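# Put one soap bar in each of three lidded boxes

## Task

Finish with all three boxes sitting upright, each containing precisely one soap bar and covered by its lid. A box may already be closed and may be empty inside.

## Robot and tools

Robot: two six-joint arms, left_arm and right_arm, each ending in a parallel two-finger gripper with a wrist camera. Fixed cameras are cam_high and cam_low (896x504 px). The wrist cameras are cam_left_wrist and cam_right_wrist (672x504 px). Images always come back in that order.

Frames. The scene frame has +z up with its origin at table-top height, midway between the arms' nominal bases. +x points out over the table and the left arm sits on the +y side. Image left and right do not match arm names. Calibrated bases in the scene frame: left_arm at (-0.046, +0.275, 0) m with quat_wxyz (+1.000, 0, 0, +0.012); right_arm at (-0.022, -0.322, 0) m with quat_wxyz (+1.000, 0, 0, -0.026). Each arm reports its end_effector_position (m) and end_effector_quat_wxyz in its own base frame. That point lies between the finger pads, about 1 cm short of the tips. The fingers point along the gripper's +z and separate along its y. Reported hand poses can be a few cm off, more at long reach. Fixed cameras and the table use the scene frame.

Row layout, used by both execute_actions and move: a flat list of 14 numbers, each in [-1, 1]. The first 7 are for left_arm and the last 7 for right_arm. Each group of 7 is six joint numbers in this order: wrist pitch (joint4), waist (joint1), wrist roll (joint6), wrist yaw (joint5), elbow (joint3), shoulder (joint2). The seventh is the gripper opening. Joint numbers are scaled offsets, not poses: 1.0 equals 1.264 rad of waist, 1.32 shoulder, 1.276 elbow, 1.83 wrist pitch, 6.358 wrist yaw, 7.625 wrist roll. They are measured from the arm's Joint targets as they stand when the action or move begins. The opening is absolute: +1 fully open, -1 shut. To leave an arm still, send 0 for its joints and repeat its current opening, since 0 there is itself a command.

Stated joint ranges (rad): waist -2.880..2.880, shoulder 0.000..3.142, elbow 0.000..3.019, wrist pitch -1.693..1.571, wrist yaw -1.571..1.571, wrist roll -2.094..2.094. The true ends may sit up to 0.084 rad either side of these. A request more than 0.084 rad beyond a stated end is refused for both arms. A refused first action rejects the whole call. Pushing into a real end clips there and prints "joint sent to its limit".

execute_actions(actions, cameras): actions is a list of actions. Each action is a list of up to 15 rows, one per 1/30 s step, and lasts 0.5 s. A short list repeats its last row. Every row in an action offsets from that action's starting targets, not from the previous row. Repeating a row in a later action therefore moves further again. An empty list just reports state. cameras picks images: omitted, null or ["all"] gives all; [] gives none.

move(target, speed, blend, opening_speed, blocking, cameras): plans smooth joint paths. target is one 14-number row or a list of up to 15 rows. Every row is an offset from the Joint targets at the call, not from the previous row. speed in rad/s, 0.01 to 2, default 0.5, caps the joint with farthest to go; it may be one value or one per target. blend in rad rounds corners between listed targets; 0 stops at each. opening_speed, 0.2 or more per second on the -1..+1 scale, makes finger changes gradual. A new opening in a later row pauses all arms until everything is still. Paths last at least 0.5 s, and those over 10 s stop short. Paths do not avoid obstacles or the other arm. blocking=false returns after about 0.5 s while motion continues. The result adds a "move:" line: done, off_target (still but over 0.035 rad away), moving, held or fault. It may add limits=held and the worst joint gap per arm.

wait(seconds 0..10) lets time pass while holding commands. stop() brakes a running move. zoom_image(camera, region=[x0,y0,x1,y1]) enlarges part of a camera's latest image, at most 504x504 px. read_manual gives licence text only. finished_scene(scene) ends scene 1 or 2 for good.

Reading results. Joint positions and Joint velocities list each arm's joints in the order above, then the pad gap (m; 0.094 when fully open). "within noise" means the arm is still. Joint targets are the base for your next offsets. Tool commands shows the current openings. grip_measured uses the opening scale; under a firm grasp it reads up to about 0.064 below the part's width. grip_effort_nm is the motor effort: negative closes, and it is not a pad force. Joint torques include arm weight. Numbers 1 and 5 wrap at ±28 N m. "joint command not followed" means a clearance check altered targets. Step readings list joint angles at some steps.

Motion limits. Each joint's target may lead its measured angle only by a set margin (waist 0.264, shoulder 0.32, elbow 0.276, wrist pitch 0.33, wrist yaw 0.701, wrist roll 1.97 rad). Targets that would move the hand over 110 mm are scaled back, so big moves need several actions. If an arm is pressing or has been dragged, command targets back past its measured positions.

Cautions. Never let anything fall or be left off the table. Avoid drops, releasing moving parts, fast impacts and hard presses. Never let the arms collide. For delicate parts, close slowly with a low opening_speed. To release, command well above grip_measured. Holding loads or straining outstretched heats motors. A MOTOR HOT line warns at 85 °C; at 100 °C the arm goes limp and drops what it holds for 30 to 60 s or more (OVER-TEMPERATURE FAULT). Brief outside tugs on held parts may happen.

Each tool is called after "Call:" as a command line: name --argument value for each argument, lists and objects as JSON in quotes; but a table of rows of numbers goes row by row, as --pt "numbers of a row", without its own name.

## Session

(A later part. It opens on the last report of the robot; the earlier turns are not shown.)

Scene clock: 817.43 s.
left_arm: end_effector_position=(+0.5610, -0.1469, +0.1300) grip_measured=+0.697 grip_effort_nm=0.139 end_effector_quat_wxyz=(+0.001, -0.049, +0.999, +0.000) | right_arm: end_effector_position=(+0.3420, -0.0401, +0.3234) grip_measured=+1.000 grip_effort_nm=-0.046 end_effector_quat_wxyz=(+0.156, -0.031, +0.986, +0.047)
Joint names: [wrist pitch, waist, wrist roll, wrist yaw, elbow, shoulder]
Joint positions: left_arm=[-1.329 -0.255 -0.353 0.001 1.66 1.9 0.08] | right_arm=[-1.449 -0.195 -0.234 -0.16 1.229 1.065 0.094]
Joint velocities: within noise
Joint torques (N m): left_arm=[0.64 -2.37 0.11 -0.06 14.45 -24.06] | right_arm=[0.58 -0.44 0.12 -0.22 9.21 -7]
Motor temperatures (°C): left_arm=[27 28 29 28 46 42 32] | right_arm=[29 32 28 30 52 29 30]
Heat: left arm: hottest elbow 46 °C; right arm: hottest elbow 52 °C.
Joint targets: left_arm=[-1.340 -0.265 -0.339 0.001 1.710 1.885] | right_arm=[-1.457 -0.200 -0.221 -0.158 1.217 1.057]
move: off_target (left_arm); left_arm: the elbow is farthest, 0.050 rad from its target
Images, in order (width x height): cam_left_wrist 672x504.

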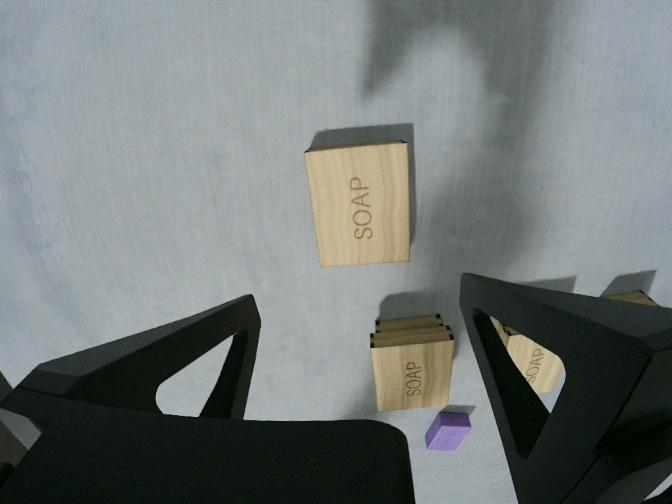

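Call:
move --target '[0.0995,-0.3695,-0.0425,0,-0.521,-0.339,0.4,0,0,0,0,0,0,1]' --speed 0.6 --cameras '["cam_left_wrist"]'

Scene clock: 830.60 s.
left_arm: end_effector_position=(+0.2964, -0.2652, +0.1218) grip_measured=+0.403 grip_effort_nm=-0.149 end_effector_quat_wxyz=(+0.002, +0.040, +0.999, -0.002) | right_arm: end_effector_position=(+0.3420, -0.0401, +0.3234) grip_measured=+1.000 grip_effort_nm=-0.051 end_effector_quat_wxyz=(+0.156, -0.031, +0.986, +0.047)
Joint names: [wrist pitch, waist, wrist roll, wrist yaw, elbow, shoulder]
Joint positions: left_arm=[-1.171 -0.728 -0.649 0.001 1.056 1.451 0.066] | right_arm=[-1.449 -0.195 -0.234 -0.16 1.229 1.065 0.094]
Joint velocities: within noise
Joint torques (N m): left_arm=[1.63 -1.85 -0.19 -0.1 8.39 -14.86] | right_arm=[0.58 -0.38 0.12 -0.22 9.21 -7.06]
Motor temperatures (°C): left_arm=[27 28 29 28 48 41 31] | right_arm=[29 32 28 30 52 29 30]
Heat: left arm: hottest elbow 48 °C; right arm: hottest elbow 52 °C.
Joint targets: left_arm=[-1.158 -0.732 -0.664 0.001 1.045 1.437] | right_arm=[-1.457 -0.200 -0.221 -0.158 1.217 1.057]
move: done
Images, in order (width x height): cam_left_wrist 672x504.

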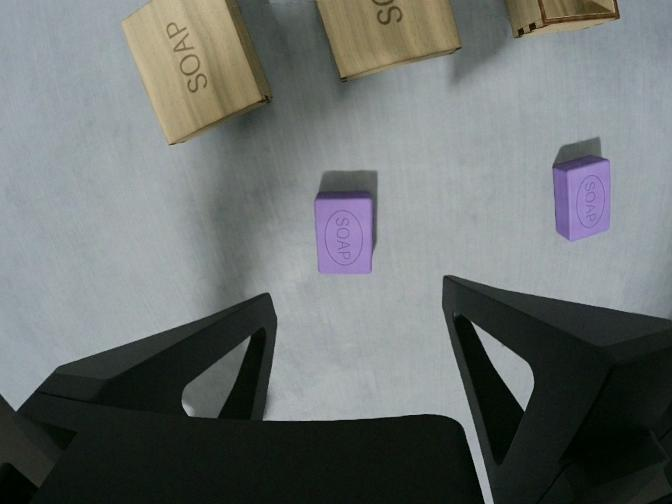

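Call:
move --target '[0.0785,0.0127,0.0092,0,-0.0823,0.0606,0.4,0,0,0,0,0,0,1]' --speed 0.2 --cameras '["cam_left_wrist"]'

Call:
zoom_image --camera "cam_left_wrist" --region '[240, 160, 480, 360]'

Scene clock: 853.40 s.
left_arm: end_effector_position=(+0.2880, -0.2573, +0.0677) grip_measured=+0.403 grip_effort_nm=-0.149 end_effector_quat_wxyz=(-0.003, +0.060, +0.998, +0.002) | right_arm: end_effector_position=(+0.3420, -0.0401, +0.3234) grip_measured=+1.000 grip_effort_nm=-0.056 end_effector_quat_wxyz=(+0.156, -0.031, +0.986, +0.047)
Joint names: [wrist pitch, waist, wrist roll, wrist yaw, elbow, shoulder]
Joint positions: left_arm=[-1.027 -0.728 -0.608 0.001 0.948 1.498 0.066] | right_arm=[-1.449 -0.195 -0.234 -0.16 1.229 1.065 0.094]
Joint velocities: within noise
Joint torques (N m): left_arm=[1.68 -0.67 0.15 -0.09 7.91 -11.81] | right_arm=[0.58 -0.38 0.12 -0.22 9.21 -7.06]
Motor temperatures (°C): left_arm=[27 28 29 28 47 39 31] | right_arm=[29 32 28 30 52 29 30]
Heat: left arm: hottest elbow 47 °C; right arm: hottest elbow 52 °C.
Joint targets: left_arm=[-1.015 -0.716 -0.593 0.001 0.940 1.517] | right_arm=[-1.457 -0.200 -0.221 -0.158 1.217 1.057]
move: done
Images, in order (width x height): cam_left_wrist 672x504.

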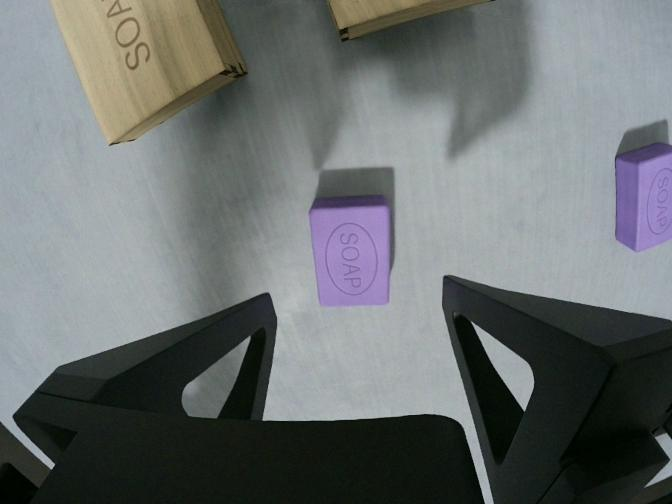

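Scaled by 2.100 from the camera's 672x504 image, which has a finer 960x720 frame.

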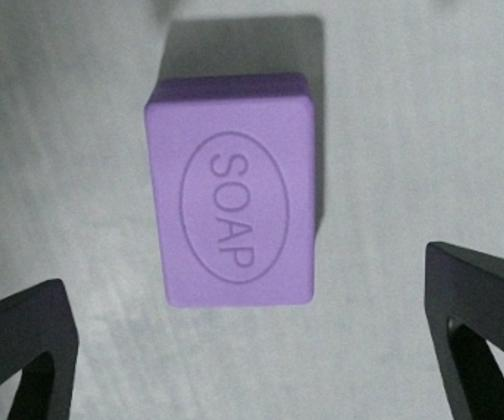

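Call:
move --pt "0.0683 0 0.0026 0 -0.0434 0.0523 0.4 0 0 0 0 0 0 1" --pt "0.0683 0 0.0026 0 -0.0434 0.0523 -0.28 0 0 0 0 0 0 1" --speed 0.1 --opening_speed 0.3 --cameras '["cam_left_wrist"]'

Scene clock: 868.13 s.
left_arm: end_effector_position=(+0.2884, -0.2575, +0.0273) grip_measured=-0.238 grip_effort_nm=-0.984 end_effector_quat_wxyz=(+0.000, +0.070, +0.998, +0.000) | right_arm: end_effector_position=(+0.3420, -0.0401, +0.3234) grip_measured=+1.000 grip_effort_nm=-0.046 end_effector_quat_wxyz=(+0.156, -0.031, +0.986, +0.047)
Joint names: [wrist pitch, waist, wrist roll, wrist yaw, elbow, shoulder]
Joint positions: left_arm=[-0.902 -0.727 -0.588 0.001 0.895 1.563 0.036] | right_arm=[-1.449 -0.195 -0.234 -0.16 1.229 1.065 0.094]
Joint velocities: within noise
Joint torques (N m): left_arm=[1.61 -0.73 0.11 -0.09 7.13 -11.87] | right_arm=[0.57 -0.38 0.12 -0.22 9.21 -7]
Motor temperatures (°C): left_arm=[27 28 29 28 46 38 31] | right_arm=[29 32 28 30 52 29 30]
Heat: left arm: hottest elbow 46 °C; right arm: hottest elbow 52 °C.
Joint targets: left_arm=[-0.890 -0.716 -0.573 0.001 0.885 1.586] | right_arm=[-1.457 -0.200 -0.221 -0.158 1.217 1.057]
move: done
Images, in order (width x height): cam_left_wrist 672x504.

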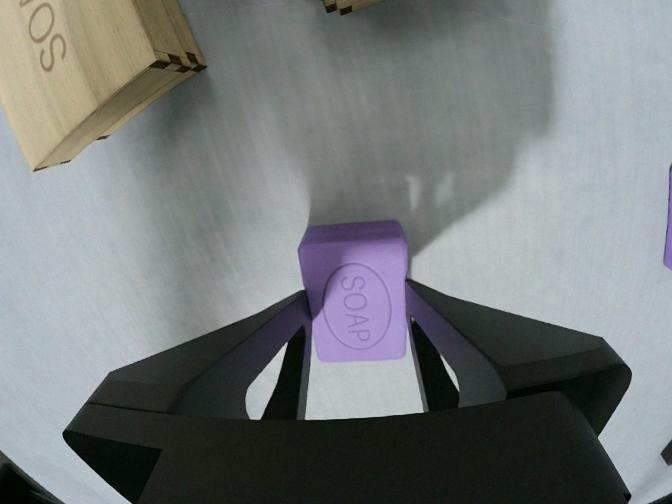

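Call:
move --pt "0 0 0 0 0.047 0 -0.28 0 0 0 0 0 0 1" --pt "-0.175 0 0 0 0.164 -0.141 -0.28 0 0 0 0 0 0 1" --pt "-0.265 -0.0443 -0.0404 0 0.72 0.302 -0.28 0 0 0 0 0 0 1" --speed '[0.1,0.2,0.5]' --cameras '["cam_left_wrist"]'

Scene clock: 890.93 s.
left_arm: end_effector_position=(+0.4346, -0.4149, +0.1284) grip_measured=-0.241 grip_effort_nm=-1.038 end_effector_quat_wxyz=(-0.002, -0.053, +0.999, +0.002) | right_arm: end_effector_position=(+0.3420, -0.0401, +0.3234) grip_measured=+1.000 grip_effort_nm=-0.056 end_effector_quat_wxyz=(+0.156, -0.031, +0.986, +0.047)
Joint names: [wrist pitch, waist, wrist roll, wrist yaw, elbow, shoulder]
Joint positions: left_arm=[-1.363 -0.761 -0.866 0.001 1.749 1.961 0.036] | right_arm=[-1.449 -0.195 -0.234 -0.16 1.229 1.065 0.094]
Joint velocities: within noise
Joint torques (N m): left_arm=[0.59 -2.37 -0.23 -0.1 14.93 -20.95] | right_arm=[0.58 -0.44 0.12 -0.22 9.22 -7]
Motor temperatures (°C): left_arm=[27 28 29 28 45 37 32] | right_arm=[29 32 28 30 52 29 30]
Heat: left arm: hottest elbow 45 °C; right arm: hottest elbow 52 °C.
Joint targets: left_arm=[-1.375 -0.772 -0.881 0.001 1.804 1.985] | right_arm=[-1.457 -0.200 -0.221 -0.158 1.217 1.057]
move: off_target (left_arm); left_arm: the elbow is farthest, 0.055 rad from its target
Images, in order (width x height): cam_left_wrist 672x504.

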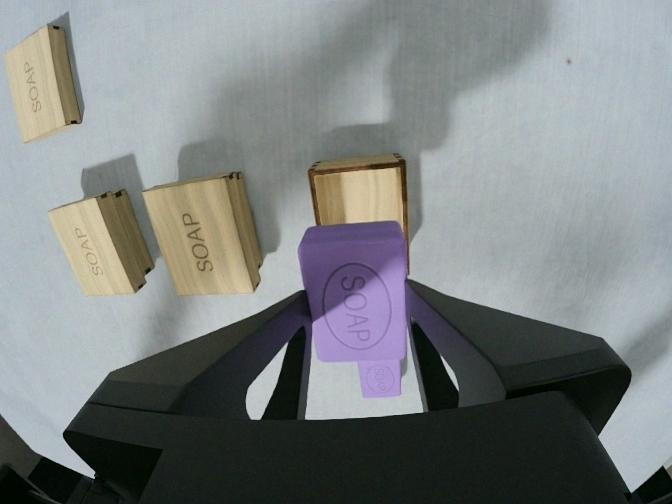

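Call:
move --target '[0.0825,0,0,0,-0.1144,0.0311,-0.28,0,0,0,0,0,0,1]' --speed 0.12 --cameras '["cam_left_wrist"]'

Call:
zoom_image --camera "cam_left_wrist" --region '[250, 160, 470, 380]'

Scene clock: 905.03 s.
left_arm: end_effector_position=(+0.4356, -0.4159, +0.0769) grip_measured=-0.241 grip_effort_nm=-1.038 end_effector_quat_wxyz=(+0.001, -0.053, +0.999, -0.001) | right_arm: end_effector_position=(+0.3420, -0.0401, +0.3234) grip_measured=+1.000 grip_effort_nm=-0.061 end_effector_quat_wxyz=(+0.156, -0.031, +0.986, +0.047)
Joint names: [wrist pitch, waist, wrist roll, wrist yaw, elbow, shoulder]
Joint positions: left_arm=[-1.236 -0.761 -0.868 0.001 1.666 1.998 0.036] | right_arm=[-1.449 -0.195 -0.234 -0.16 1.229 1.065 0.094]
Joint velocities: within noise
Joint torques (N m): left_arm=[1.69 -2.37 -0.22 -0.1 8.81 -20.42] | right_arm=[0.57 -0.38 0.12 -0.22 9.21 -7]
Motor temperatures (°C): left_arm=[27 28 29 28 46 37 32] | right_arm=[29 32 28 30 52 29 30]
Heat: left arm: hottest elbow 46 °C; right arm: hottest elbow 52 °C.
Joint targets: left_arm=[-1.224 -0.772 -0.882 0.001 1.658 2.026] | right_arm=[-1.457 -0.200 -0.221 -0.158 1.217 1.057]
move: done
Images, in order (width x height): cam_left_wrist 672x504.

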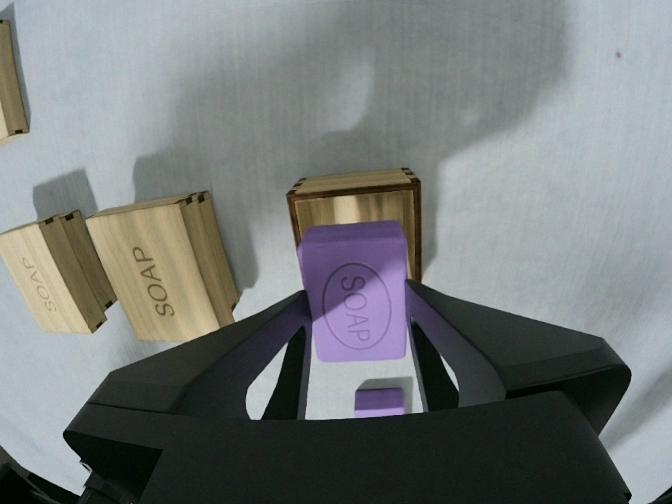

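Scaled by 2.291 from the camera's 672x504 image, which has a finer 960x720 frame.

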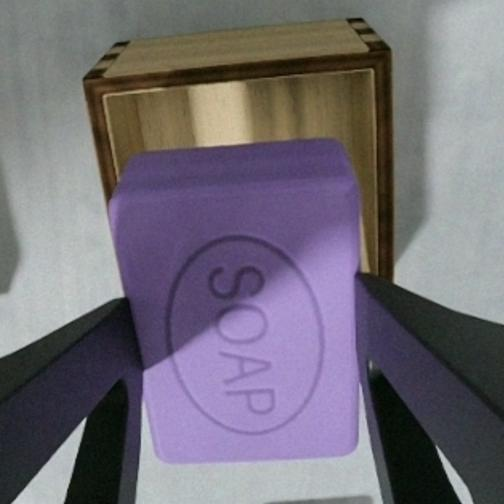

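Call:
move --pt "0 -0.0032 0 0 0 0 -0.28 0 0 0 0 0 0 1" --pt "0.0404 -0.0032 0 0 -0.0313 0.0258 -0.28 0 0 0 0 0 0 1" --speed 0.06 --cameras '["cam_left_wrist"]'

Scene clock: 923.50 s.
left_arm: end_effector_position=(+0.4348, -0.4176, +0.0440) grip_measured=-0.241 grip_effort_nm=-1.043 end_effector_quat_wxyz=(+0.001, -0.052, +0.999, -0.002) | right_arm: end_effector_position=(+0.3420, -0.0401, +0.3234) grip_measured=+1.000 grip_effort_nm=-0.046 end_effector_quat_wxyz=(+0.156, -0.031, +0.986, +0.047)
Joint names: [wrist pitch, waist, wrist roll, wrist yaw, elbow, shoulder]
Joint positions: left_arm=[-1.163 -0.764 -0.868 0.001 1.626 2.03 0.036] | right_arm=[-1.449 -0.195 -0.234 -0.16 1.229 1.065 0.094]
Joint velocities: within noise
Joint torques (N m): left_arm=[1.63 -2.43 -0.22 -0.1 8.51 -21.54] | right_arm=[0.58 -0.44 0.12 -0.22 9.21 -7]
Motor temperatures (°C): left_arm=[27 28 29 28 47 39 32] | right_arm=[29 32 28 30 52 29 30]
Heat: left arm: hottest elbow 47 °C; right arm: hottest elbow 52 °C.
Joint targets: left_arm=[-1.150 -0.776 -0.881 0.001 1.618 2.060] | right_arm=[-1.457 -0.200 -0.221 -0.158 1.217 1.057]
move: done
Images, in order (width x height): cam_left_wrist 672x504.

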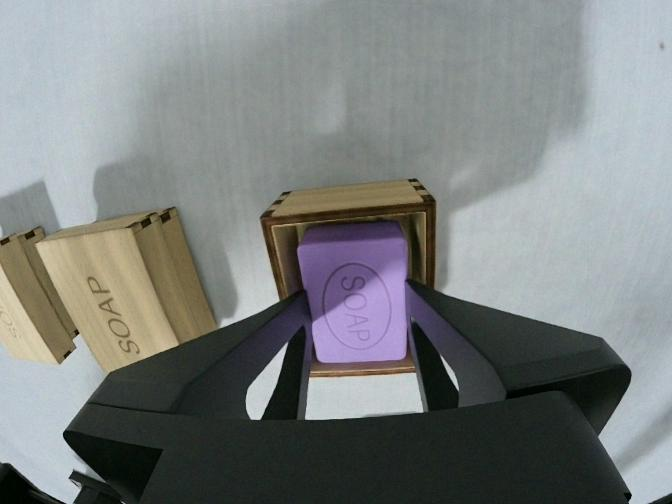

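Call:
move --pt "0.0045 0 0 0 -0.004 0.0055 -0.28 0 0 0 0 0 0 1" --pt "0.0045 0 0 0 -0.004 0.0055 -0.04 0 0 0 0 0 0 1" --pt "0.0045 0 0 0 -0.004 0.0055 -0.14 0 0 0 0 0 0 1" --speed 0.06 --opening_speed 0.3 --cameras '["cam_left_wrist"]'

Call:
move --pt "0.0 0 0 0 0.047 0 -0.14 0 0 0 0 0 0 1" --pt "-0.110 0 0 0 0.127 -0.0864 -0.14 0 0 0 0 0 0 1" --speed 0.1 --cameras '["cam_left_wrist"]'

Scene clock: 937.47 s.
left_arm: end_effector_position=(+0.4345, -0.4174, +0.0384) grip_measured=-0.136 grip_effort_nm=-0.144 end_effector_quat_wxyz=(+0.000, -0.052, +0.999, -0.001) | right_arm: end_effector_position=(+0.3420, -0.0401, +0.3234) grip_measured=+1.000 grip_effort_nm=-0.046 end_effector_quat_wxyz=(+0.156, -0.031, +0.986, +0.047)
Joint names: [wrist pitch, waist, wrist roll, wrist yaw, elbow, shoulder]
Joint positions: left_arm=[-1.154 -0.764 -0.868 0.001 1.621 2.036 0.041] | right_arm=[-1.449 -0.195 -0.234 -0.16 1.229 1.065 0.094]
Joint velocities: within noise
Joint torques (N m): left_arm=[1.58 -2.43 -0.22 -0.1 8.49 -21.07] | right_arm=[0.58 -0.38 0.12 -0.22 9.21 -7]
Motor temperatures (°C): left_arm=[27 28 29 28 46 40 32] | right_arm=[29 32 28 30 52 29 30]
Heat: left arm: hottest elbow 46 °C; right arm: hottest elbow 52 °C.
Joint targets: left_arm=[-1.142 -0.776 -0.881 0.001 1.613 2.067] | right_arm=[-1.457 -0.200 -0.221 -0.158 1.217 1.057]
move: done
Images, in order (width x height): cam_left_wrist 672x504.

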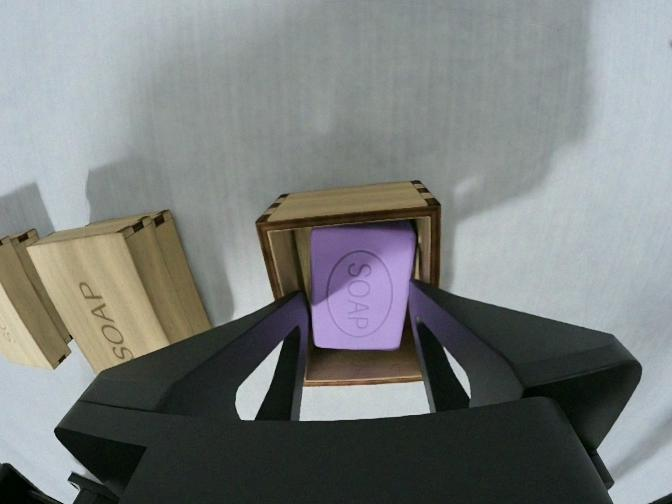

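Scene clock: 940.57 s.
left_arm: end_effector_position=(+0.4328, -0.4157, +0.1127) grip_measured=-0.137 grip_effort_nm=-0.154 end_effector_quat_wxyz=(-0.003, -0.052, +0.999, +0.003) | right_arm: end_effector_position=(+0.3420, -0.0401, +0.3234) grip_measured=+1.000 grip_effort_nm=-0.046 end_effector_quat_wxyz=(+0.156, -0.031, +0.986, +0.047)
Joint names: [wrist pitch, waist, wrist roll, wrist yaw, elbow, shoulder]
Joint positions: left_arm=[-1.331 -0.764 -0.868 0.001 1.723 1.972 0.041] | right_arm=[-1.449 -0.195 -0.234 -0.16 1.229 1.065 0.094]
Joint velocities: within noise
Joint torques (N m): left_arm=[0.57 -2.43 -0.22 -0.1 14.49 -25.35] | right_arm=[0.58 -0.38 0.12 -0.22 9.21 -7]
Motor temperatures (°C): left_arm=[27 28 29 28 47 40 32] | right_arm=[29 32 28 30 52 29 30]
Heat: left arm: hottest elbow 47 °C; right arm: hottest elbow 52 °C.
Joint targets: left_arm=[-1.343 -0.776 -0.881 0.001 1.774 1.953] | right_arm=[-1.457 -0.200 -0.221 -0.158 1.217 1.057]
move: off_target (left_arm); left_arm: the elbow is farthest, 0.052 rad from its target
Images, in order (width x height): cam_left_wrist 672x504.

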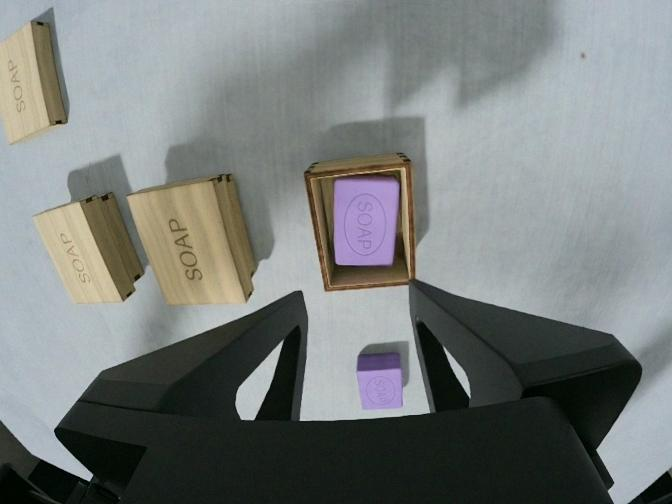

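Call:
move --pt "0.023 0.416 0.0703 0 -0.0933 -0.01 1 0 0 0 0 0 0 1" --pt "0.104 0.416 0.0703 0 -0.168 0.0356 1 0 0 0 0 0 0 1" --speed '[0.5,0.15]' --cameras '["cam_left_wrist"]'

Scene clock: 956.60 s.
left_arm: end_effector_position=(+0.5683, -0.1395, +0.0601) grip_measured=+0.997 grip_effort_nm=0.134 end_effector_quat_wxyz=(+0.004, -0.060, +0.998, -0.002) | right_arm: end_effector_position=(+0.3420, -0.0401, +0.3234) grip_measured=+1.000 grip_effort_nm=-0.056 end_effector_quat_wxyz=(+0.156, -0.031, +0.986, +0.047)
Joint names: [wrist pitch, waist, wrist roll, wrist yaw, elbow, shoulder]
Joint positions: left_arm=[-1.165 -0.24 -0.36 0.001 1.571 1.967 0.094] | right_arm=[-1.449 -0.195 -0.234 -0.16 1.229 1.065 0.094]
Joint velocities: within noise
Joint torques (N m): left_arm=[1.55 -2.37 0.11 -0.07 8.42 -19.66] | right_arm=[0.58 -0.44 0.12 -0.22 9.22 -7.06]
Motor temperatures (°C): left_arm=[27 28 29 28 50 40 31] | right_arm=[29 32 28 30 52 29 30]
Heat: left arm: hottest elbow 50 °C; right arm: hottest elbow 52 °C.
Joint targets: left_arm=[-1.152 -0.250 -0.345 0.001 1.560 2.000] | right_arm=[-1.457 -0.200 -0.221 -0.158 1.217 1.057]
move: done
Images, in order (width x height): cam_left_wrist 672x504.

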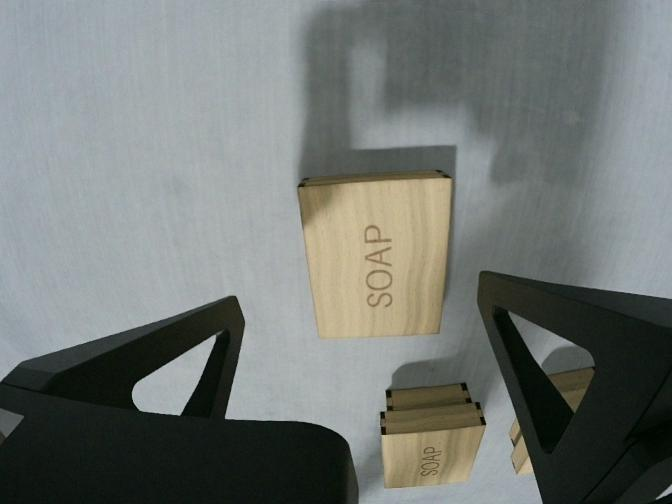

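Call:
move --target '[0,-0.015,0.0028,0,0,0,1,0,0,0,0,0,0,1]' --speed 0.1 --cameras '["cam_left_wrist"]'

Scene clock: 972.70 s.
left_arm: end_effector_position=(+0.5655, -0.1508, +0.0601) grip_measured=+0.997 grip_effort_nm=0.129 end_effector_quat_wxyz=(+0.004, -0.040, +0.999, -0.002) | right_arm: end_effector_position=(+0.3420, -0.0401, +0.3234) grip_measured=+1.000 grip_effort_nm=-0.046 end_effector_quat_wxyz=(+0.156, -0.031, +0.986, +0.047)
Joint names: [wrist pitch, waist, wrist roll, wrist yaw, elbow, shoulder]
Joint positions: left_arm=[-1.165 -0.26 -0.339 0.001 1.571 1.967 0.094] | right_arm=[-1.449 -0.195 -0.234 -0.16 1.229 1.065 0.094]
Joint velocities: within noise
Joint torques (N m): left_arm=[1.61 -2.26 0.11 -0.07 8.4 -19.96] | right_arm=[0.58 -0.38 0.12 -0.22 9.21 -7]
Motor temperatures (°C): left_arm=[27 28 29 28 49 39 31] | right_arm=[29 32 28 30 52 29 30]
Heat: left arm: hottest elbow 49 °C; right arm: hottest elbow 52 °C.
Joint targets: left_arm=[-1.153 -0.269 -0.324 0.001 1.560 2.000] | right_arm=[-1.457 -0.200 -0.221 -0.158 1.217 1.057]
move: done
Images, in order (width x height): cam_left_wrist 672x504.

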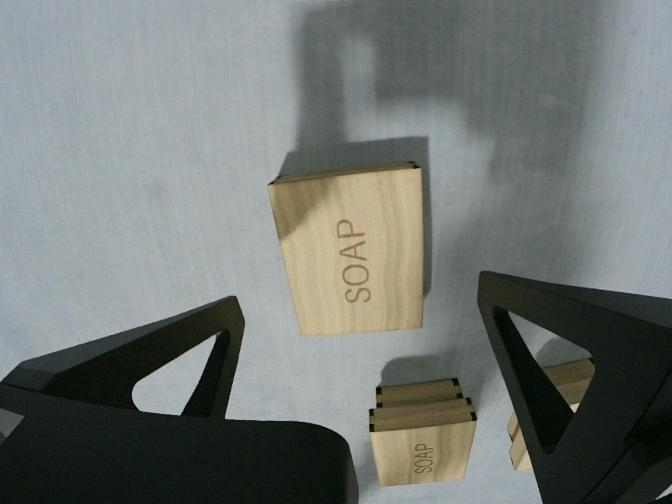

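Call:
move --pt "0.0306 0 -0.0034 0 -0.0086 0.0326 1 0 0 0 0 0 0 1" --pt "0.0306 0 -0.0034 0 -0.0086 0.0326 0.2 0 0 0 0 0 0 1" --speed 0.1 --opening_speed 0.3 --cameras '["cam_left_wrist"]'

Scene clock: 994.17 s.
left_arm: end_effector_position=(+0.5703, -0.1521, +0.0300) grip_measured=+0.204 grip_effort_nm=-0.144 end_effector_quat_wxyz=(+0.003, -0.039, +0.999, -0.001) | right_arm: end_effector_position=(+0.3420, -0.0401, +0.3234) grip_measured=+1.000 grip_effort_nm=-0.046 end_effector_quat_wxyz=(+0.156, -0.031, +0.986, +0.047)
Joint names: [wrist pitch, waist, wrist roll, wrist yaw, elbow, shoulder]
Joint positions: left_arm=[-1.109 -0.26 -0.338 0.001 1.558 2.013 0.057] | right_arm=[-1.449 -0.195 -0.234 -0.16 1.229 1.065 0.094]
Joint velocities: within noise
Joint torques (N m): left_arm=[1.61 -2.26 -0.19 -0.07 8.31 -20.6] | right_arm=[0.58 -0.38 0.12 -0.22 9.21 -7]
Motor temperatures (°C): left_arm=[27 28 29 28 47 39 31] | right_arm=[29 32 28 30 52 29 30]
Heat: left arm: hottest elbow 47 °C; right arm: hottest elbow 52 °C.
Joint targets: left_arm=[-1.097 -0.269 -0.350 0.001 1.549 2.043] | right_arm=[-1.457 -0.200 -0.221 -0.158 1.217 1.057]
move: done
Images, in order (width x height): cam_left_wrist 672x504.

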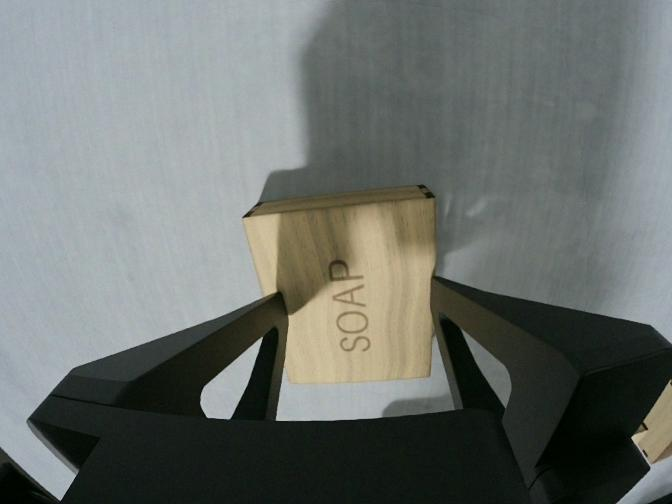

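Call:
move --target '[0,0,0,0,0,0,1,0,0,0,0,0,0,1]' --opening_speed 0.5 --cameras '["cam_left_wrist"]'

Scene clock: 1009.70 s.
left_arm: end_effector_position=(+0.5703, -0.1521, +0.0300) grip_measured=+0.996 grip_effort_nm=0.139 end_effector_quat_wxyz=(+0.003, -0.039, +0.999, -0.001) | right_arm: end_effector_position=(+0.3420, -0.0401, +0.3234) grip_measured=+1.000 grip_effort_nm=-0.051 end_effector_quat_wxyz=(+0.156, -0.031, +0.986, +0.047)
Joint names: [wrist pitch, waist, wrist roll, wrist yaw, elbow, shoulder]
Joint positions: left_arm=[-1.109 -0.26 -0.338 0.001 1.558 2.013 0.094] | right_arm=[-1.449 -0.195 -0.234 -0.16 1.229 1.065 0.094]
Joint velocities: within noise
Joint torques (N m): left_arm=[1.59 -2.26 -0.19 -0.07 8.29 -20.54] | right_arm=[0.58 -0.44 0.12 -0.22 9.21 -7.06]
Motor temperatures (°C): left_arm=[27 28 29 28 46 38 31] | right_arm=[29 32 28 30 52 29 30]
Heat: left arm: hottest elbow 46 °C; right arm: hottest elbow 52 °C.
Joint targets: left_arm=[-1.097 -0.269 -0.350 0.001 1.549 2.043] | right_arm=[-1.457 -0.200 -0.221 -0.158 1.217 1.057]
move: done
Images, in order (width x height): cam_left_wrist 672x504.

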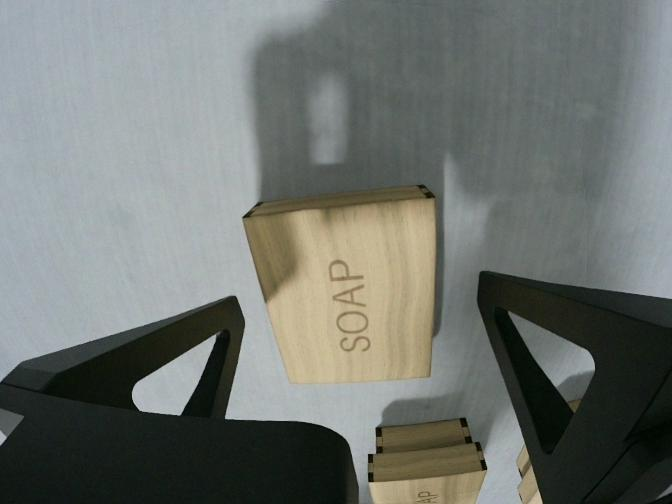

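Call:
move --pt "0.003 0 0 0 -0.003 0.0083 1 0 0 0 0 0 0 1" --pt "0.003 0 0 0 -0.003 0.0083 0.2 0 0 0 0 0 0 1" --speed 0.1 --opening_speed 0.3 --cameras '["cam_left_wrist"]'

Scene clock: 1021.43 s.
left_arm: end_effector_position=(+0.5709, -0.1522, +0.0257) grip_measured=+0.350 grip_effort_nm=-1.018 end_effector_quat_wxyz=(+0.002, -0.039, +0.999, -0.001) | right_arm: end_effector_position=(+0.3420, -0.0401, +0.3234) grip_measured=+1.000 grip_effort_nm=-0.051 end_effector_quat_wxyz=(+0.156, -0.031, +0.986, +0.047)
Joint names: [wrist pitch, waist, wrist roll, wrist yaw, elbow, shoulder]
Joint positions: left_arm=[-1.103 -0.26 -0.338 0.001 1.558 2.021 0.063] | right_arm=[-1.449 -0.195 -0.234 -0.16 1.229 1.065 0.094]
Joint velocities: within noise
Joint torques (N m): left_arm=[1.61 -2.2 -0.19 -0.07 7.92 -20.37] | right_arm=[0.58 -0.44 0.12 -0.22 9.2 -7]
Motor temperatures (°C): left_arm=[27 28 29 28 45 38 31] | right_arm=[29 32 28 30 52 29 30]
Heat: left arm: hottest elbow 45 °C; right arm: hottest elbow 52 °C.
Joint targets: left_arm=[-1.091 -0.269 -0.350 0.001 1.546 2.054] | right_arm=[-1.457 -0.200 -0.221 -0.158 1.217 1.057]
move: done
Images, in order (width x height): cam_left_wrist 672x504.

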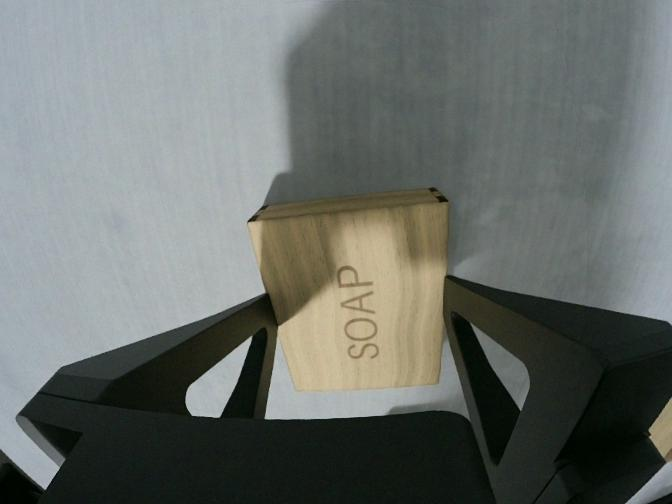

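Call:
move --pt "0 0 0 0 0.047 0 0.2 0 0 0 0 0 0 1" --pt "-0.12 0 0 0 0.136 -0.0985 0.2 0 0 0 0 0 0 1" --pt "-0.1295 -0.398 -0.0696 0 0.1755 -0.0432 0.2 0 0 0 0 0 0 1" --pt "-0.0705 -0.398 -0.0696 0 0.0854 -0.0174 0.2 0 0 0 0 0 0 1" --speed '[0.1,0.15,0.4,0.12]' --cameras '["cam_left_wrist"]'

Call:
zoom_image --camera "cam_left_wrist" --region '[230, 140, 470, 240]'

Scene clock: 1049.30 s.
left_arm: end_effector_position=(+0.4273, -0.4235, +0.0721) grip_measured=+0.349 grip_effort_nm=-1.038 end_effector_quat_wxyz=(-0.001, -0.043, +0.999, +0.001) | right_arm: end_effector_position=(+0.3420, -0.0401, +0.3234) grip_measured=+1.000 grip_effort_nm=-0.056 end_effector_quat_wxyz=(+0.156, -0.031, +0.986, +0.047)
Joint names: [wrist pitch, waist, wrist roll, wrist yaw, elbow, shoulder]
Joint positions: left_arm=[-1.232 -0.78 -0.866 0.001 1.662 2.004 0.063] | right_arm=[-1.449 -0.195 -0.234 -0.16 1.229 1.065 0.094]
Joint velocities: within noise
Joint torques (N m): left_arm=[1.59 -1.03 -0.23 -0.1 8.77 -21.19] | right_arm=[0.58 -0.38 0.12 -0.22 9.21 -7]
Motor temperatures (°C): left_arm=[27 28 29 28 45 41 32] | right_arm=[29 32 28 30 52 29 30]
Heat: left arm: hottest elbow 45 °C; right arm: hottest elbow 52 °C.
Joint targets: left_arm=[-1.220 -0.772 -0.881 0.001 1.654 2.031] | right_arm=[-1.457 -0.200 -0.221 -0.158 1.217 1.057]
move: done
Images, in order (width x height): cam_left_wrist 672x504.

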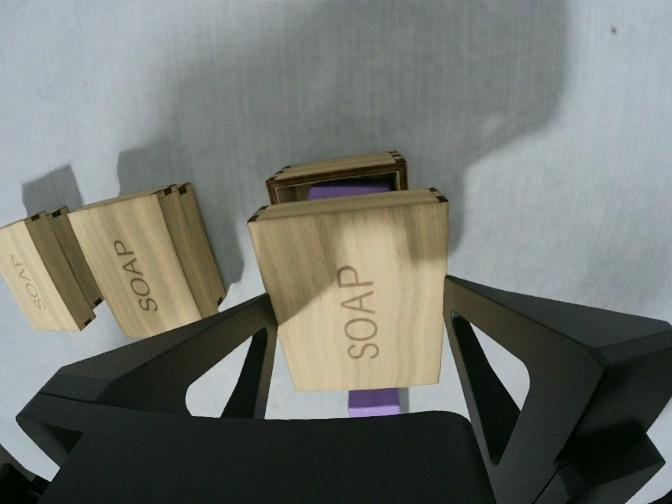

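Scaled by 2.100 from the camera's 672x504 image, which has a finer 960x720 frame.

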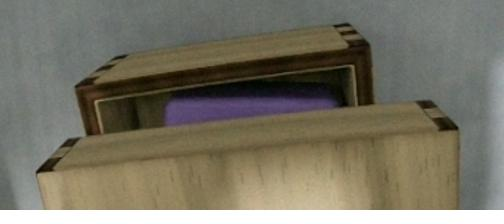

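Call:
move --target '[0,0.0166,-0.0016,0,0,0,0.2,0,0,0,0,0,0,1]' --speed 0.08 --cameras '[ "cam_left_wrist"]'

Call:
zoom_image --camera "cam_left_wrist" --region '[230, 140, 470, 240]'

Scene clock: 1064.17 s.
left_arm: end_effector_position=(+0.4359, -0.4146, +0.0721) grip_measured=+0.349 grip_effort_nm=-1.038 end_effector_quat_wxyz=(-0.001, -0.059, +0.998, +0.001) | right_arm: end_effector_position=(+0.3420, -0.0401, +0.3234) grip_measured=+1.000 grip_effort_nm=-0.051 end_effector_quat_wxyz=(+0.156, -0.031, +0.986, +0.047)
Joint names: [wrist pitch, waist, wrist roll, wrist yaw, elbow, shoulder]
Joint positions: left_arm=[-1.232 -0.759 -0.878 0.001 1.662 2.004 0.063] | right_arm=[-1.449 -0.195 -0.234 -0.16 1.229 1.065 0.094]
Joint velocities: within noise
Joint torques (N m): left_arm=[1.58 -0.97 -0.25 -0.1 8.77 -21.25] | right_arm=[0.55 -0.38 0.12 -0.22 9.21 -7.06]
Motor temperatures (°C): left_arm=[27 28 29 28 44 39 32] | right_arm=[29 32 28 30 52 29 30]
Heat: left arm: hottest elbow 44 °C; right arm: hottest elbow 52 °C.
Joint targets: left_arm=[-1.220 -0.751 -0.893 0.001 1.654 2.031] | right_arm=[-1.457 -0.200 -0.221 -0.158 1.217 1.057]
move: done
Images, in order (width x height): cam_left_wrist 672x504.

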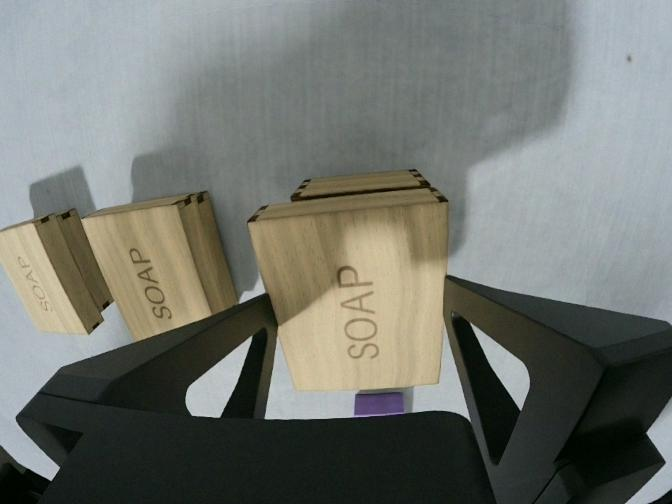

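Scaled by 2.100 from the camera's 672x504 image, which has a finer 960x720 frame.

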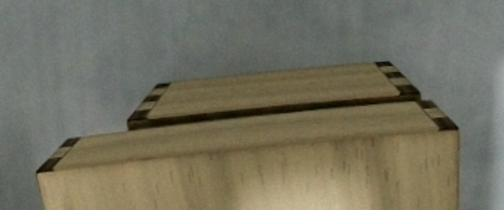

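Call:
move --target '[0.0087,-0.0214,-0.0007,0,-0.0031,0.0076,0.2,0,0,0,0,0,0,1]' --speed 0.06 --cameras '["cam_left_wrist"]'

Call:
zoom_image --camera "cam_left_wrist" --region '[230, 140, 470, 240]'

Scene clock: 1118.63 s.
left_arm: end_effector_position=(+0.4350, -0.4207, +0.0695) grip_measured=+0.349 grip_effort_nm=-1.033 end_effector_quat_wxyz=(+0.003, -0.058, +0.998, -0.003) | right_arm: end_effector_position=(+0.3420, -0.0401, +0.3234) grip_measured=+1.000 grip_effort_nm=-0.051 end_effector_quat_wxyz=(+0.156, -0.031, +0.986, +0.047)
Joint names: [wrist pitch, waist, wrist roll, wrist yaw, elbow, shoulder]
Joint positions: left_arm=[-1.217 -0.768 -0.884 0.001 1.662 2.008 0.063] | right_arm=[-1.449 -0.195 -0.234 -0.16 1.229 1.065 0.094]
Joint velocities: within noise
Joint torques (N m): left_arm=[1.51 -2.37 -0.23 -0.1 8.42 -20.72] | right_arm=[0.58 -0.44 0.12 -0.22 9.21 -7.06]
Motor temperatures (°C): left_arm=[27 28 29 28 43 38 32] | right_arm=[29 32 28 30 52 29 30]
Heat: left arm: hottest elbow 43 °C; right arm: hottest elbow 52 °C.
Joint targets: left_arm=[-1.204 -0.778 -0.898 0.001 1.650 2.041] | right_arm=[-1.457 -0.200 -0.221 -0.158 1.217 1.057]
move: done
Images, in order (width x height): cam_left_wrist 672x504.

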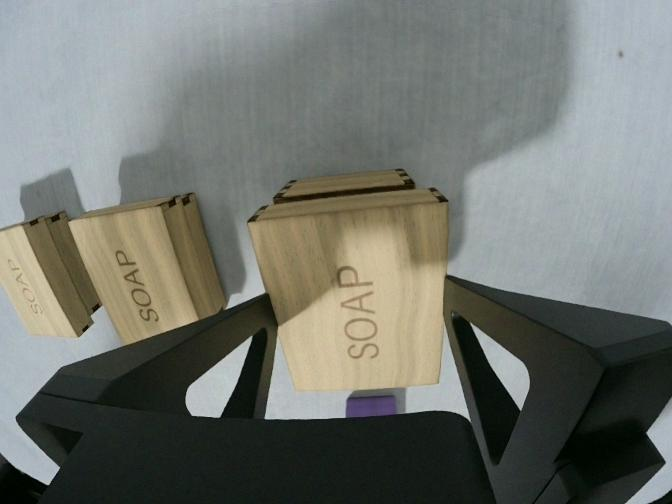

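Scaled by 2.100 from the camera's 672x504 image, which has a finer 960x720 frame.

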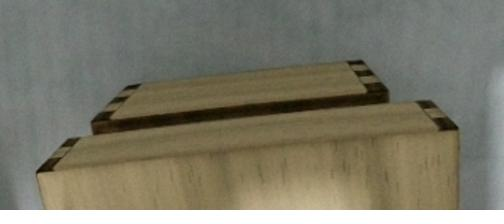

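Call:
move --target '[-0.0158,0.0206,0.0039,0,0.0541,0.0061,0.2,0,0,0,0,0,0,1]' --speed 0.06 --cameras '["cam_left_wrist"]'

Call:
zoom_image --camera "cam_left_wrist" --region '[230, 140, 470, 240]'

Scene clock: 1162.47 s.
left_arm: end_effector_position=(+0.4368, -0.4186, +0.0663) grip_measured=+0.349 grip_effort_nm=-1.033 end_effector_quat_wxyz=(+0.000, -0.059, +0.998, +0.000) | right_arm: end_effector_position=(+0.3420, -0.0401, +0.3234) grip_measured=+1.000 grip_effort_nm=-0.051 end_effector_quat_wxyz=(+0.156, -0.031, +0.986, +0.047)
Joint names: [wrist pitch, waist, wrist roll, wrist yaw, elbow, shoulder]
Joint positions: left_arm=[-1.222 -0.763 -0.882 0.001 1.667 2.016 0.063] | right_arm=[-1.449 -0.195 -0.234 -0.16 1.229 1.065 0.094]
Joint velocities: within noise
Joint torques (N m): left_arm=[0.64 -0.73 0.1 -0.1 14.34 -21.01] | right_arm=[0.59 -0.38 0.12 -0.22 9.21 -7]
Motor temperatures (°C): left_arm=[27 28 29 28 43 38 33] | right_arm=[29 32 28 30 52 29 30]
Heat: left arm: hottest elbow 43 °C; right arm: hottest elbow 52 °C.
Joint targets: left_arm=[-1.233 -0.752 -0.869 0.001 1.719 2.049] | right_arm=[-1.457 -0.200 -0.221 -0.158 1.217 1.057]
move: off_target (left_arm); left_arm: the elbow is farthest, 0.052 rad from its target
Images, in order (width x height): cam_left_wrist 672x504.

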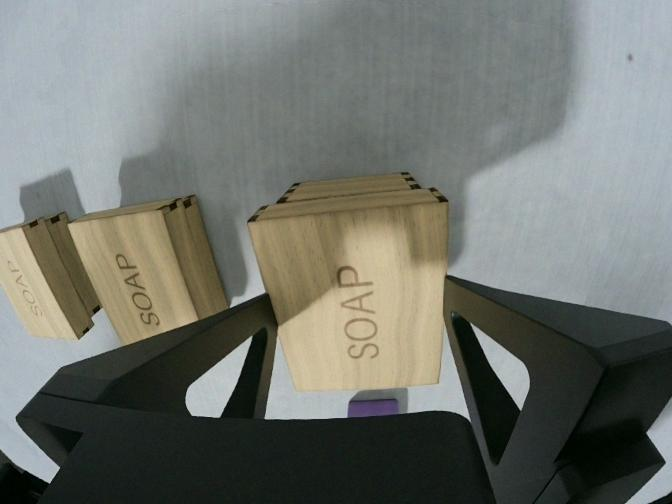

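Scaled by 2.100 from the camera's 672x504 image, which has a finer 960x720 frame.

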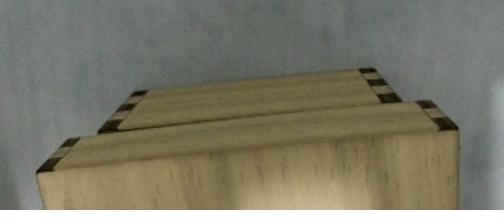

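Call:
move --target '[0.0164,0.0016,0.0003,0,0.001,0.0045,0.2,0,0,0,0,0,0,1]' --speed 0.06 --cameras '[]'

Call:
move --target '[0.0156,0,0,0,-0.063,0.0085,0.2,0,0,0,0,0,0,1]' --speed 0.06 --cameras '["cam_left_wrist"]'

Call:
zoom_image --camera "cam_left_wrist" --region '[230, 140, 470, 240]'

Scene clock: 1194.37 s.
left_arm: end_effector_position=(+0.4384, -0.4188, +0.0631) grip_measured=+0.349 grip_effort_nm=-1.038 end_effector_quat_wxyz=(+0.000, -0.060, +0.998, +0.000) | right_arm: end_effector_position=(+0.3420, -0.0401, +0.3234) grip_measured=+1.000 grip_effort_nm=-0.051 end_effector_quat_wxyz=(+0.156, -0.031, +0.986, +0.047)
Joint names: [wrist pitch, waist, wrist roll, wrist yaw, elbow, shoulder]
Joint positions: left_arm=[-1.216 -0.762 -0.881 0.001 1.667 2.022 0.063] | right_arm=[-1.449 -0.195 -0.234 -0.16 1.229 1.065 0.094]
Joint velocities: within noise
Joint torques (N m): left_arm=[1.54 -0.62 0.09 -0.1 14.42 -20.84] | right_arm=[0.57 -0.38 0.12 -0.22 9.21 -7]
Motor temperatures (°C): left_arm=[27 28 29 28 51 41 33] | right_arm=[29 32 28 30 52 29 30]
Heat: left arm: hottest elbow 51 °C; right arm: hottest elbow 52 °C.
Joint targets: left_arm=[-1.203 -0.750 -0.866 0.001 1.721 2.055] | right_arm=[-1.457 -0.200 -0.221 -0.158 1.217 1.057]
move: off_target (left_arm); left_arm: the elbow is farthest, 0.053 rad from its target
No camera images: "cameras" was empty.

Scene clock: 1195.93 s.
left_arm: end_effector_position=(+0.4413, -0.4216, +0.0602) grip_measured=+0.349 grip_effort_nm=-1.043 end_effector_quat_wxyz=(+0.005, -0.059, +0.998, -0.006) | right_arm: end_effector_position=(+0.3420, -0.0401, +0.3234) grip_measured=+1.000 grip_effort_nm=-0.051 end_effector_quat_wxyz=(+0.156, -0.031, +0.986, +0.047)
Joint names: [wrist pitch, waist, wrist roll, wrist yaw, elbow, shoulder]
Joint positions: left_arm=[-1.194 -0.762 -0.88 0.001 1.664 2.025 0.063] | right_arm=[-1.449 -0.195 -0.234 -0.16 1.229 1.065 0.094]
Joint velocities: within noise
Joint torques (N m): left_arm=[1.88 -0.73 0.11 -0.1 7.28 -20.31] | right_arm=[0.57 -0.44 0.12 -0.22 9.22 -7.06]
Motor temperatures (°C): left_arm=[27 28 29 28 51 41 33] | right_arm=[29 32 28 30 52 29 30]
Heat: left arm: hottest elbow 51 °C; right arm: hottest elbow 52 °C.
Joint targets: left_arm=[-1.174 -0.750 -0.866 0.001 1.640 2.067] | right_arm=[-1.457 -0.200 -0.221 -0.158 1.217 1.057]
move: off_target (left_arm); left_arm: the shoulder is farthest, 0.041 rad from its target
Images, in order (width x height): cam_left_wrist 672x504.

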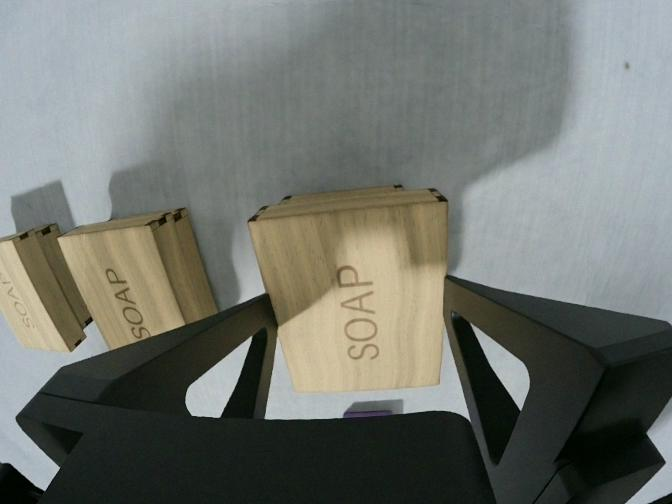

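Scaled by 2.100 from the camera's 672x504 image, which has a finer 960x720 frame.

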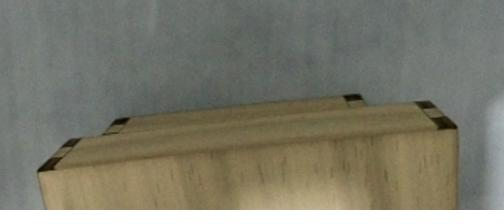

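Call:
move --pt "0 0 0 0 0.047 0 0.2 0 0 0 0 0 0 1" --pt "-0.0443 0 0 0 0.0705 -0.056 0.2 0 0 0 0 0 0 1" --pt "-0.0169 0 0 0 0.0133 -0.0129 0.2 0 0 0 0 0 0 1" --speed 0.06 --cameras '["cam_left_wrist"]'

Call:
zoom_image --camera "cam_left_wrist" --region '[230, 140, 470, 240]'

Scene clock: 1226.43 s.
left_arm: end_effector_position=(+0.4380, -0.4185, +0.0642) grip_measured=+0.349 grip_effort_nm=-1.043 end_effector_quat_wxyz=(+0.000, -0.059, +0.998, +0.000) | right_arm: end_effector_position=(+0.3420, -0.0401, +0.3234) grip_measured=+1.000 grip_effort_nm=-0.051 end_effector_quat_wxyz=(+0.156, -0.031, +0.986, +0.047)
Joint names: [wrist pitch, waist, wrist roll, wrist yaw, elbow, shoulder]
Joint positions: left_arm=[-1.218 -0.762 -0.88 0.001 1.667 2.02 0.063] | right_arm=[-1.449 -0.195 -0.234 -0.16 1.229 1.065 0.094]
Joint velocities: within noise
Joint torques (N m): left_arm=[1.57 -0.73 0.1 -0.1 8.62 -20.95] | right_arm=[0.58 -0.44 0.12 -0.22 9.21 -7.06]
Motor temperatures (°C): left_arm=[27 28 29 28 47 42 33] | right_arm=[29 32 28 30 52 29 30]
Heat: left arm: hottest elbow 47 °C; right arm: hottest elbow 52 °C.
Joint targets: left_arm=[-1.205 -0.750 -0.866 0.001 1.657 2.049] | right_arm=[-1.457 -0.200 -0.221 -0.158 1.217 1.057]
move: done
Images, in order (width x height): cam_left_wrist 672x504.

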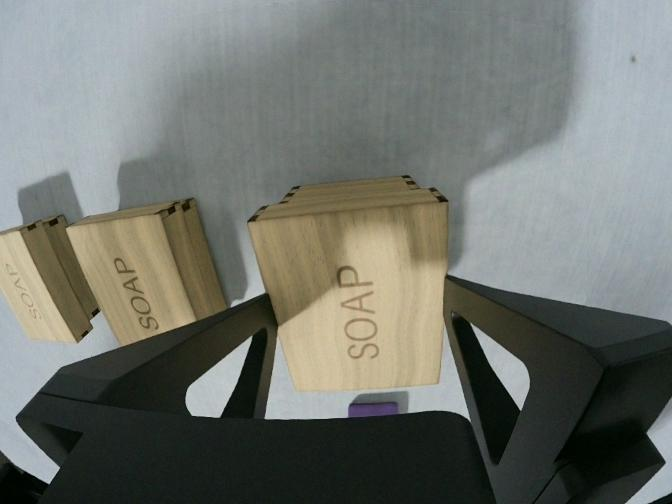

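Scaled by 2.100 from the camera's 672x504 image, which has a finer 960x720 frame.

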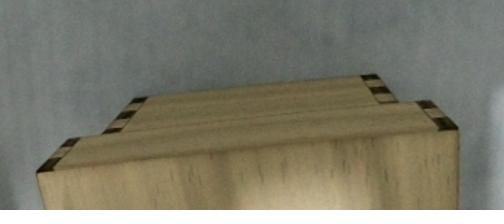

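Call:
move --target '[0.017,0.0005,0,0,-0.0133,0.0136,0.2,0,0,0,0,0,0,1]' --speed 0.06 --cameras '["cam_left_wrist","cam_low"]'

Call:
zoom_image --camera "cam_left_wrist" --region '[230, 140, 470, 240]'

Call:
zoom_image --camera "cam_low" --region '[490, 260, 570, 320]'

Scene clock: 1259.40 s.
left_arm: end_effector_position=(+0.4394, -0.4195, +0.0604) grip_measured=+0.349 grip_effort_nm=-1.033 end_effector_quat_wxyz=(+0.003, -0.059, +0.998, -0.004) | right_arm: end_effector_position=(+0.3420, -0.0401, +0.3234) grip_measured=+1.000 grip_effort_nm=-0.051 end_effector_quat_wxyz=(+0.156, -0.031, +0.986, +0.047)
Joint names: [wrist pitch, waist, wrist roll, wrist yaw, elbow, shoulder]
Joint positions: left_arm=[-1.199 -0.761 -0.88 0.001 1.659 2.022 0.063] | right_arm=[-1.449 -0.195 -0.234 -0.16 1.229 1.065 0.094]
Joint velocities: within noise
Joint torques (N m): left_arm=[2.11 -0.62 0.1 -0.1 7.77 -19.72] | right_arm=[0.58 -0.38 0.12 -0.22 9.21 -7]
Motor temperatures (°C): left_arm=[27 28 29 28 46 43 33] | right_arm=[29 32 28 30 52 29 30]
Heat: left arm: hottest elbow 46 °C; right arm: hottest elbow 52 °C.
Joint targets: left_arm=[-1.174 -0.749 -0.866 0.001 1.641 2.067] | right_arm=[-1.457 -0.200 -0.221 -0.158 1.217 1.057]
move: off_target (left_arm); left_arm: the shoulder is farthest, 0.045 rad from its target
Images, in order (width x height): cam_low 896x504, cam_left_wrist 672x504.

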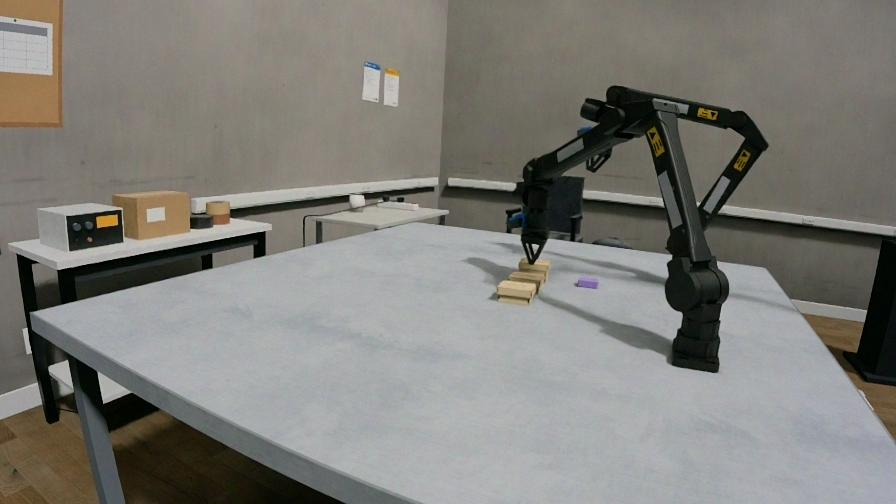

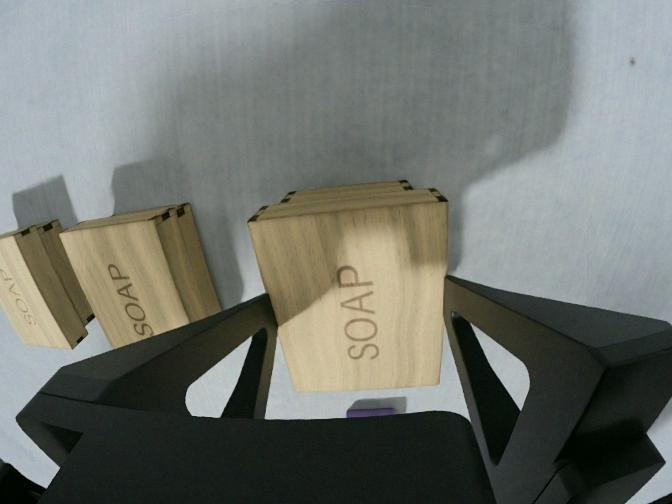

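Scaled by 2.100 from the camera's 672x504 image, which has a finer 960x720 frame.

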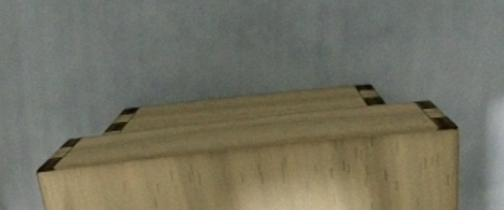

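Scaled by 6.300 from the camera's 896x504 image, which has a finer 1280x720 frame.

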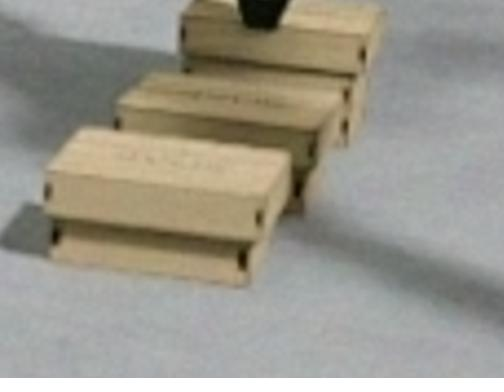

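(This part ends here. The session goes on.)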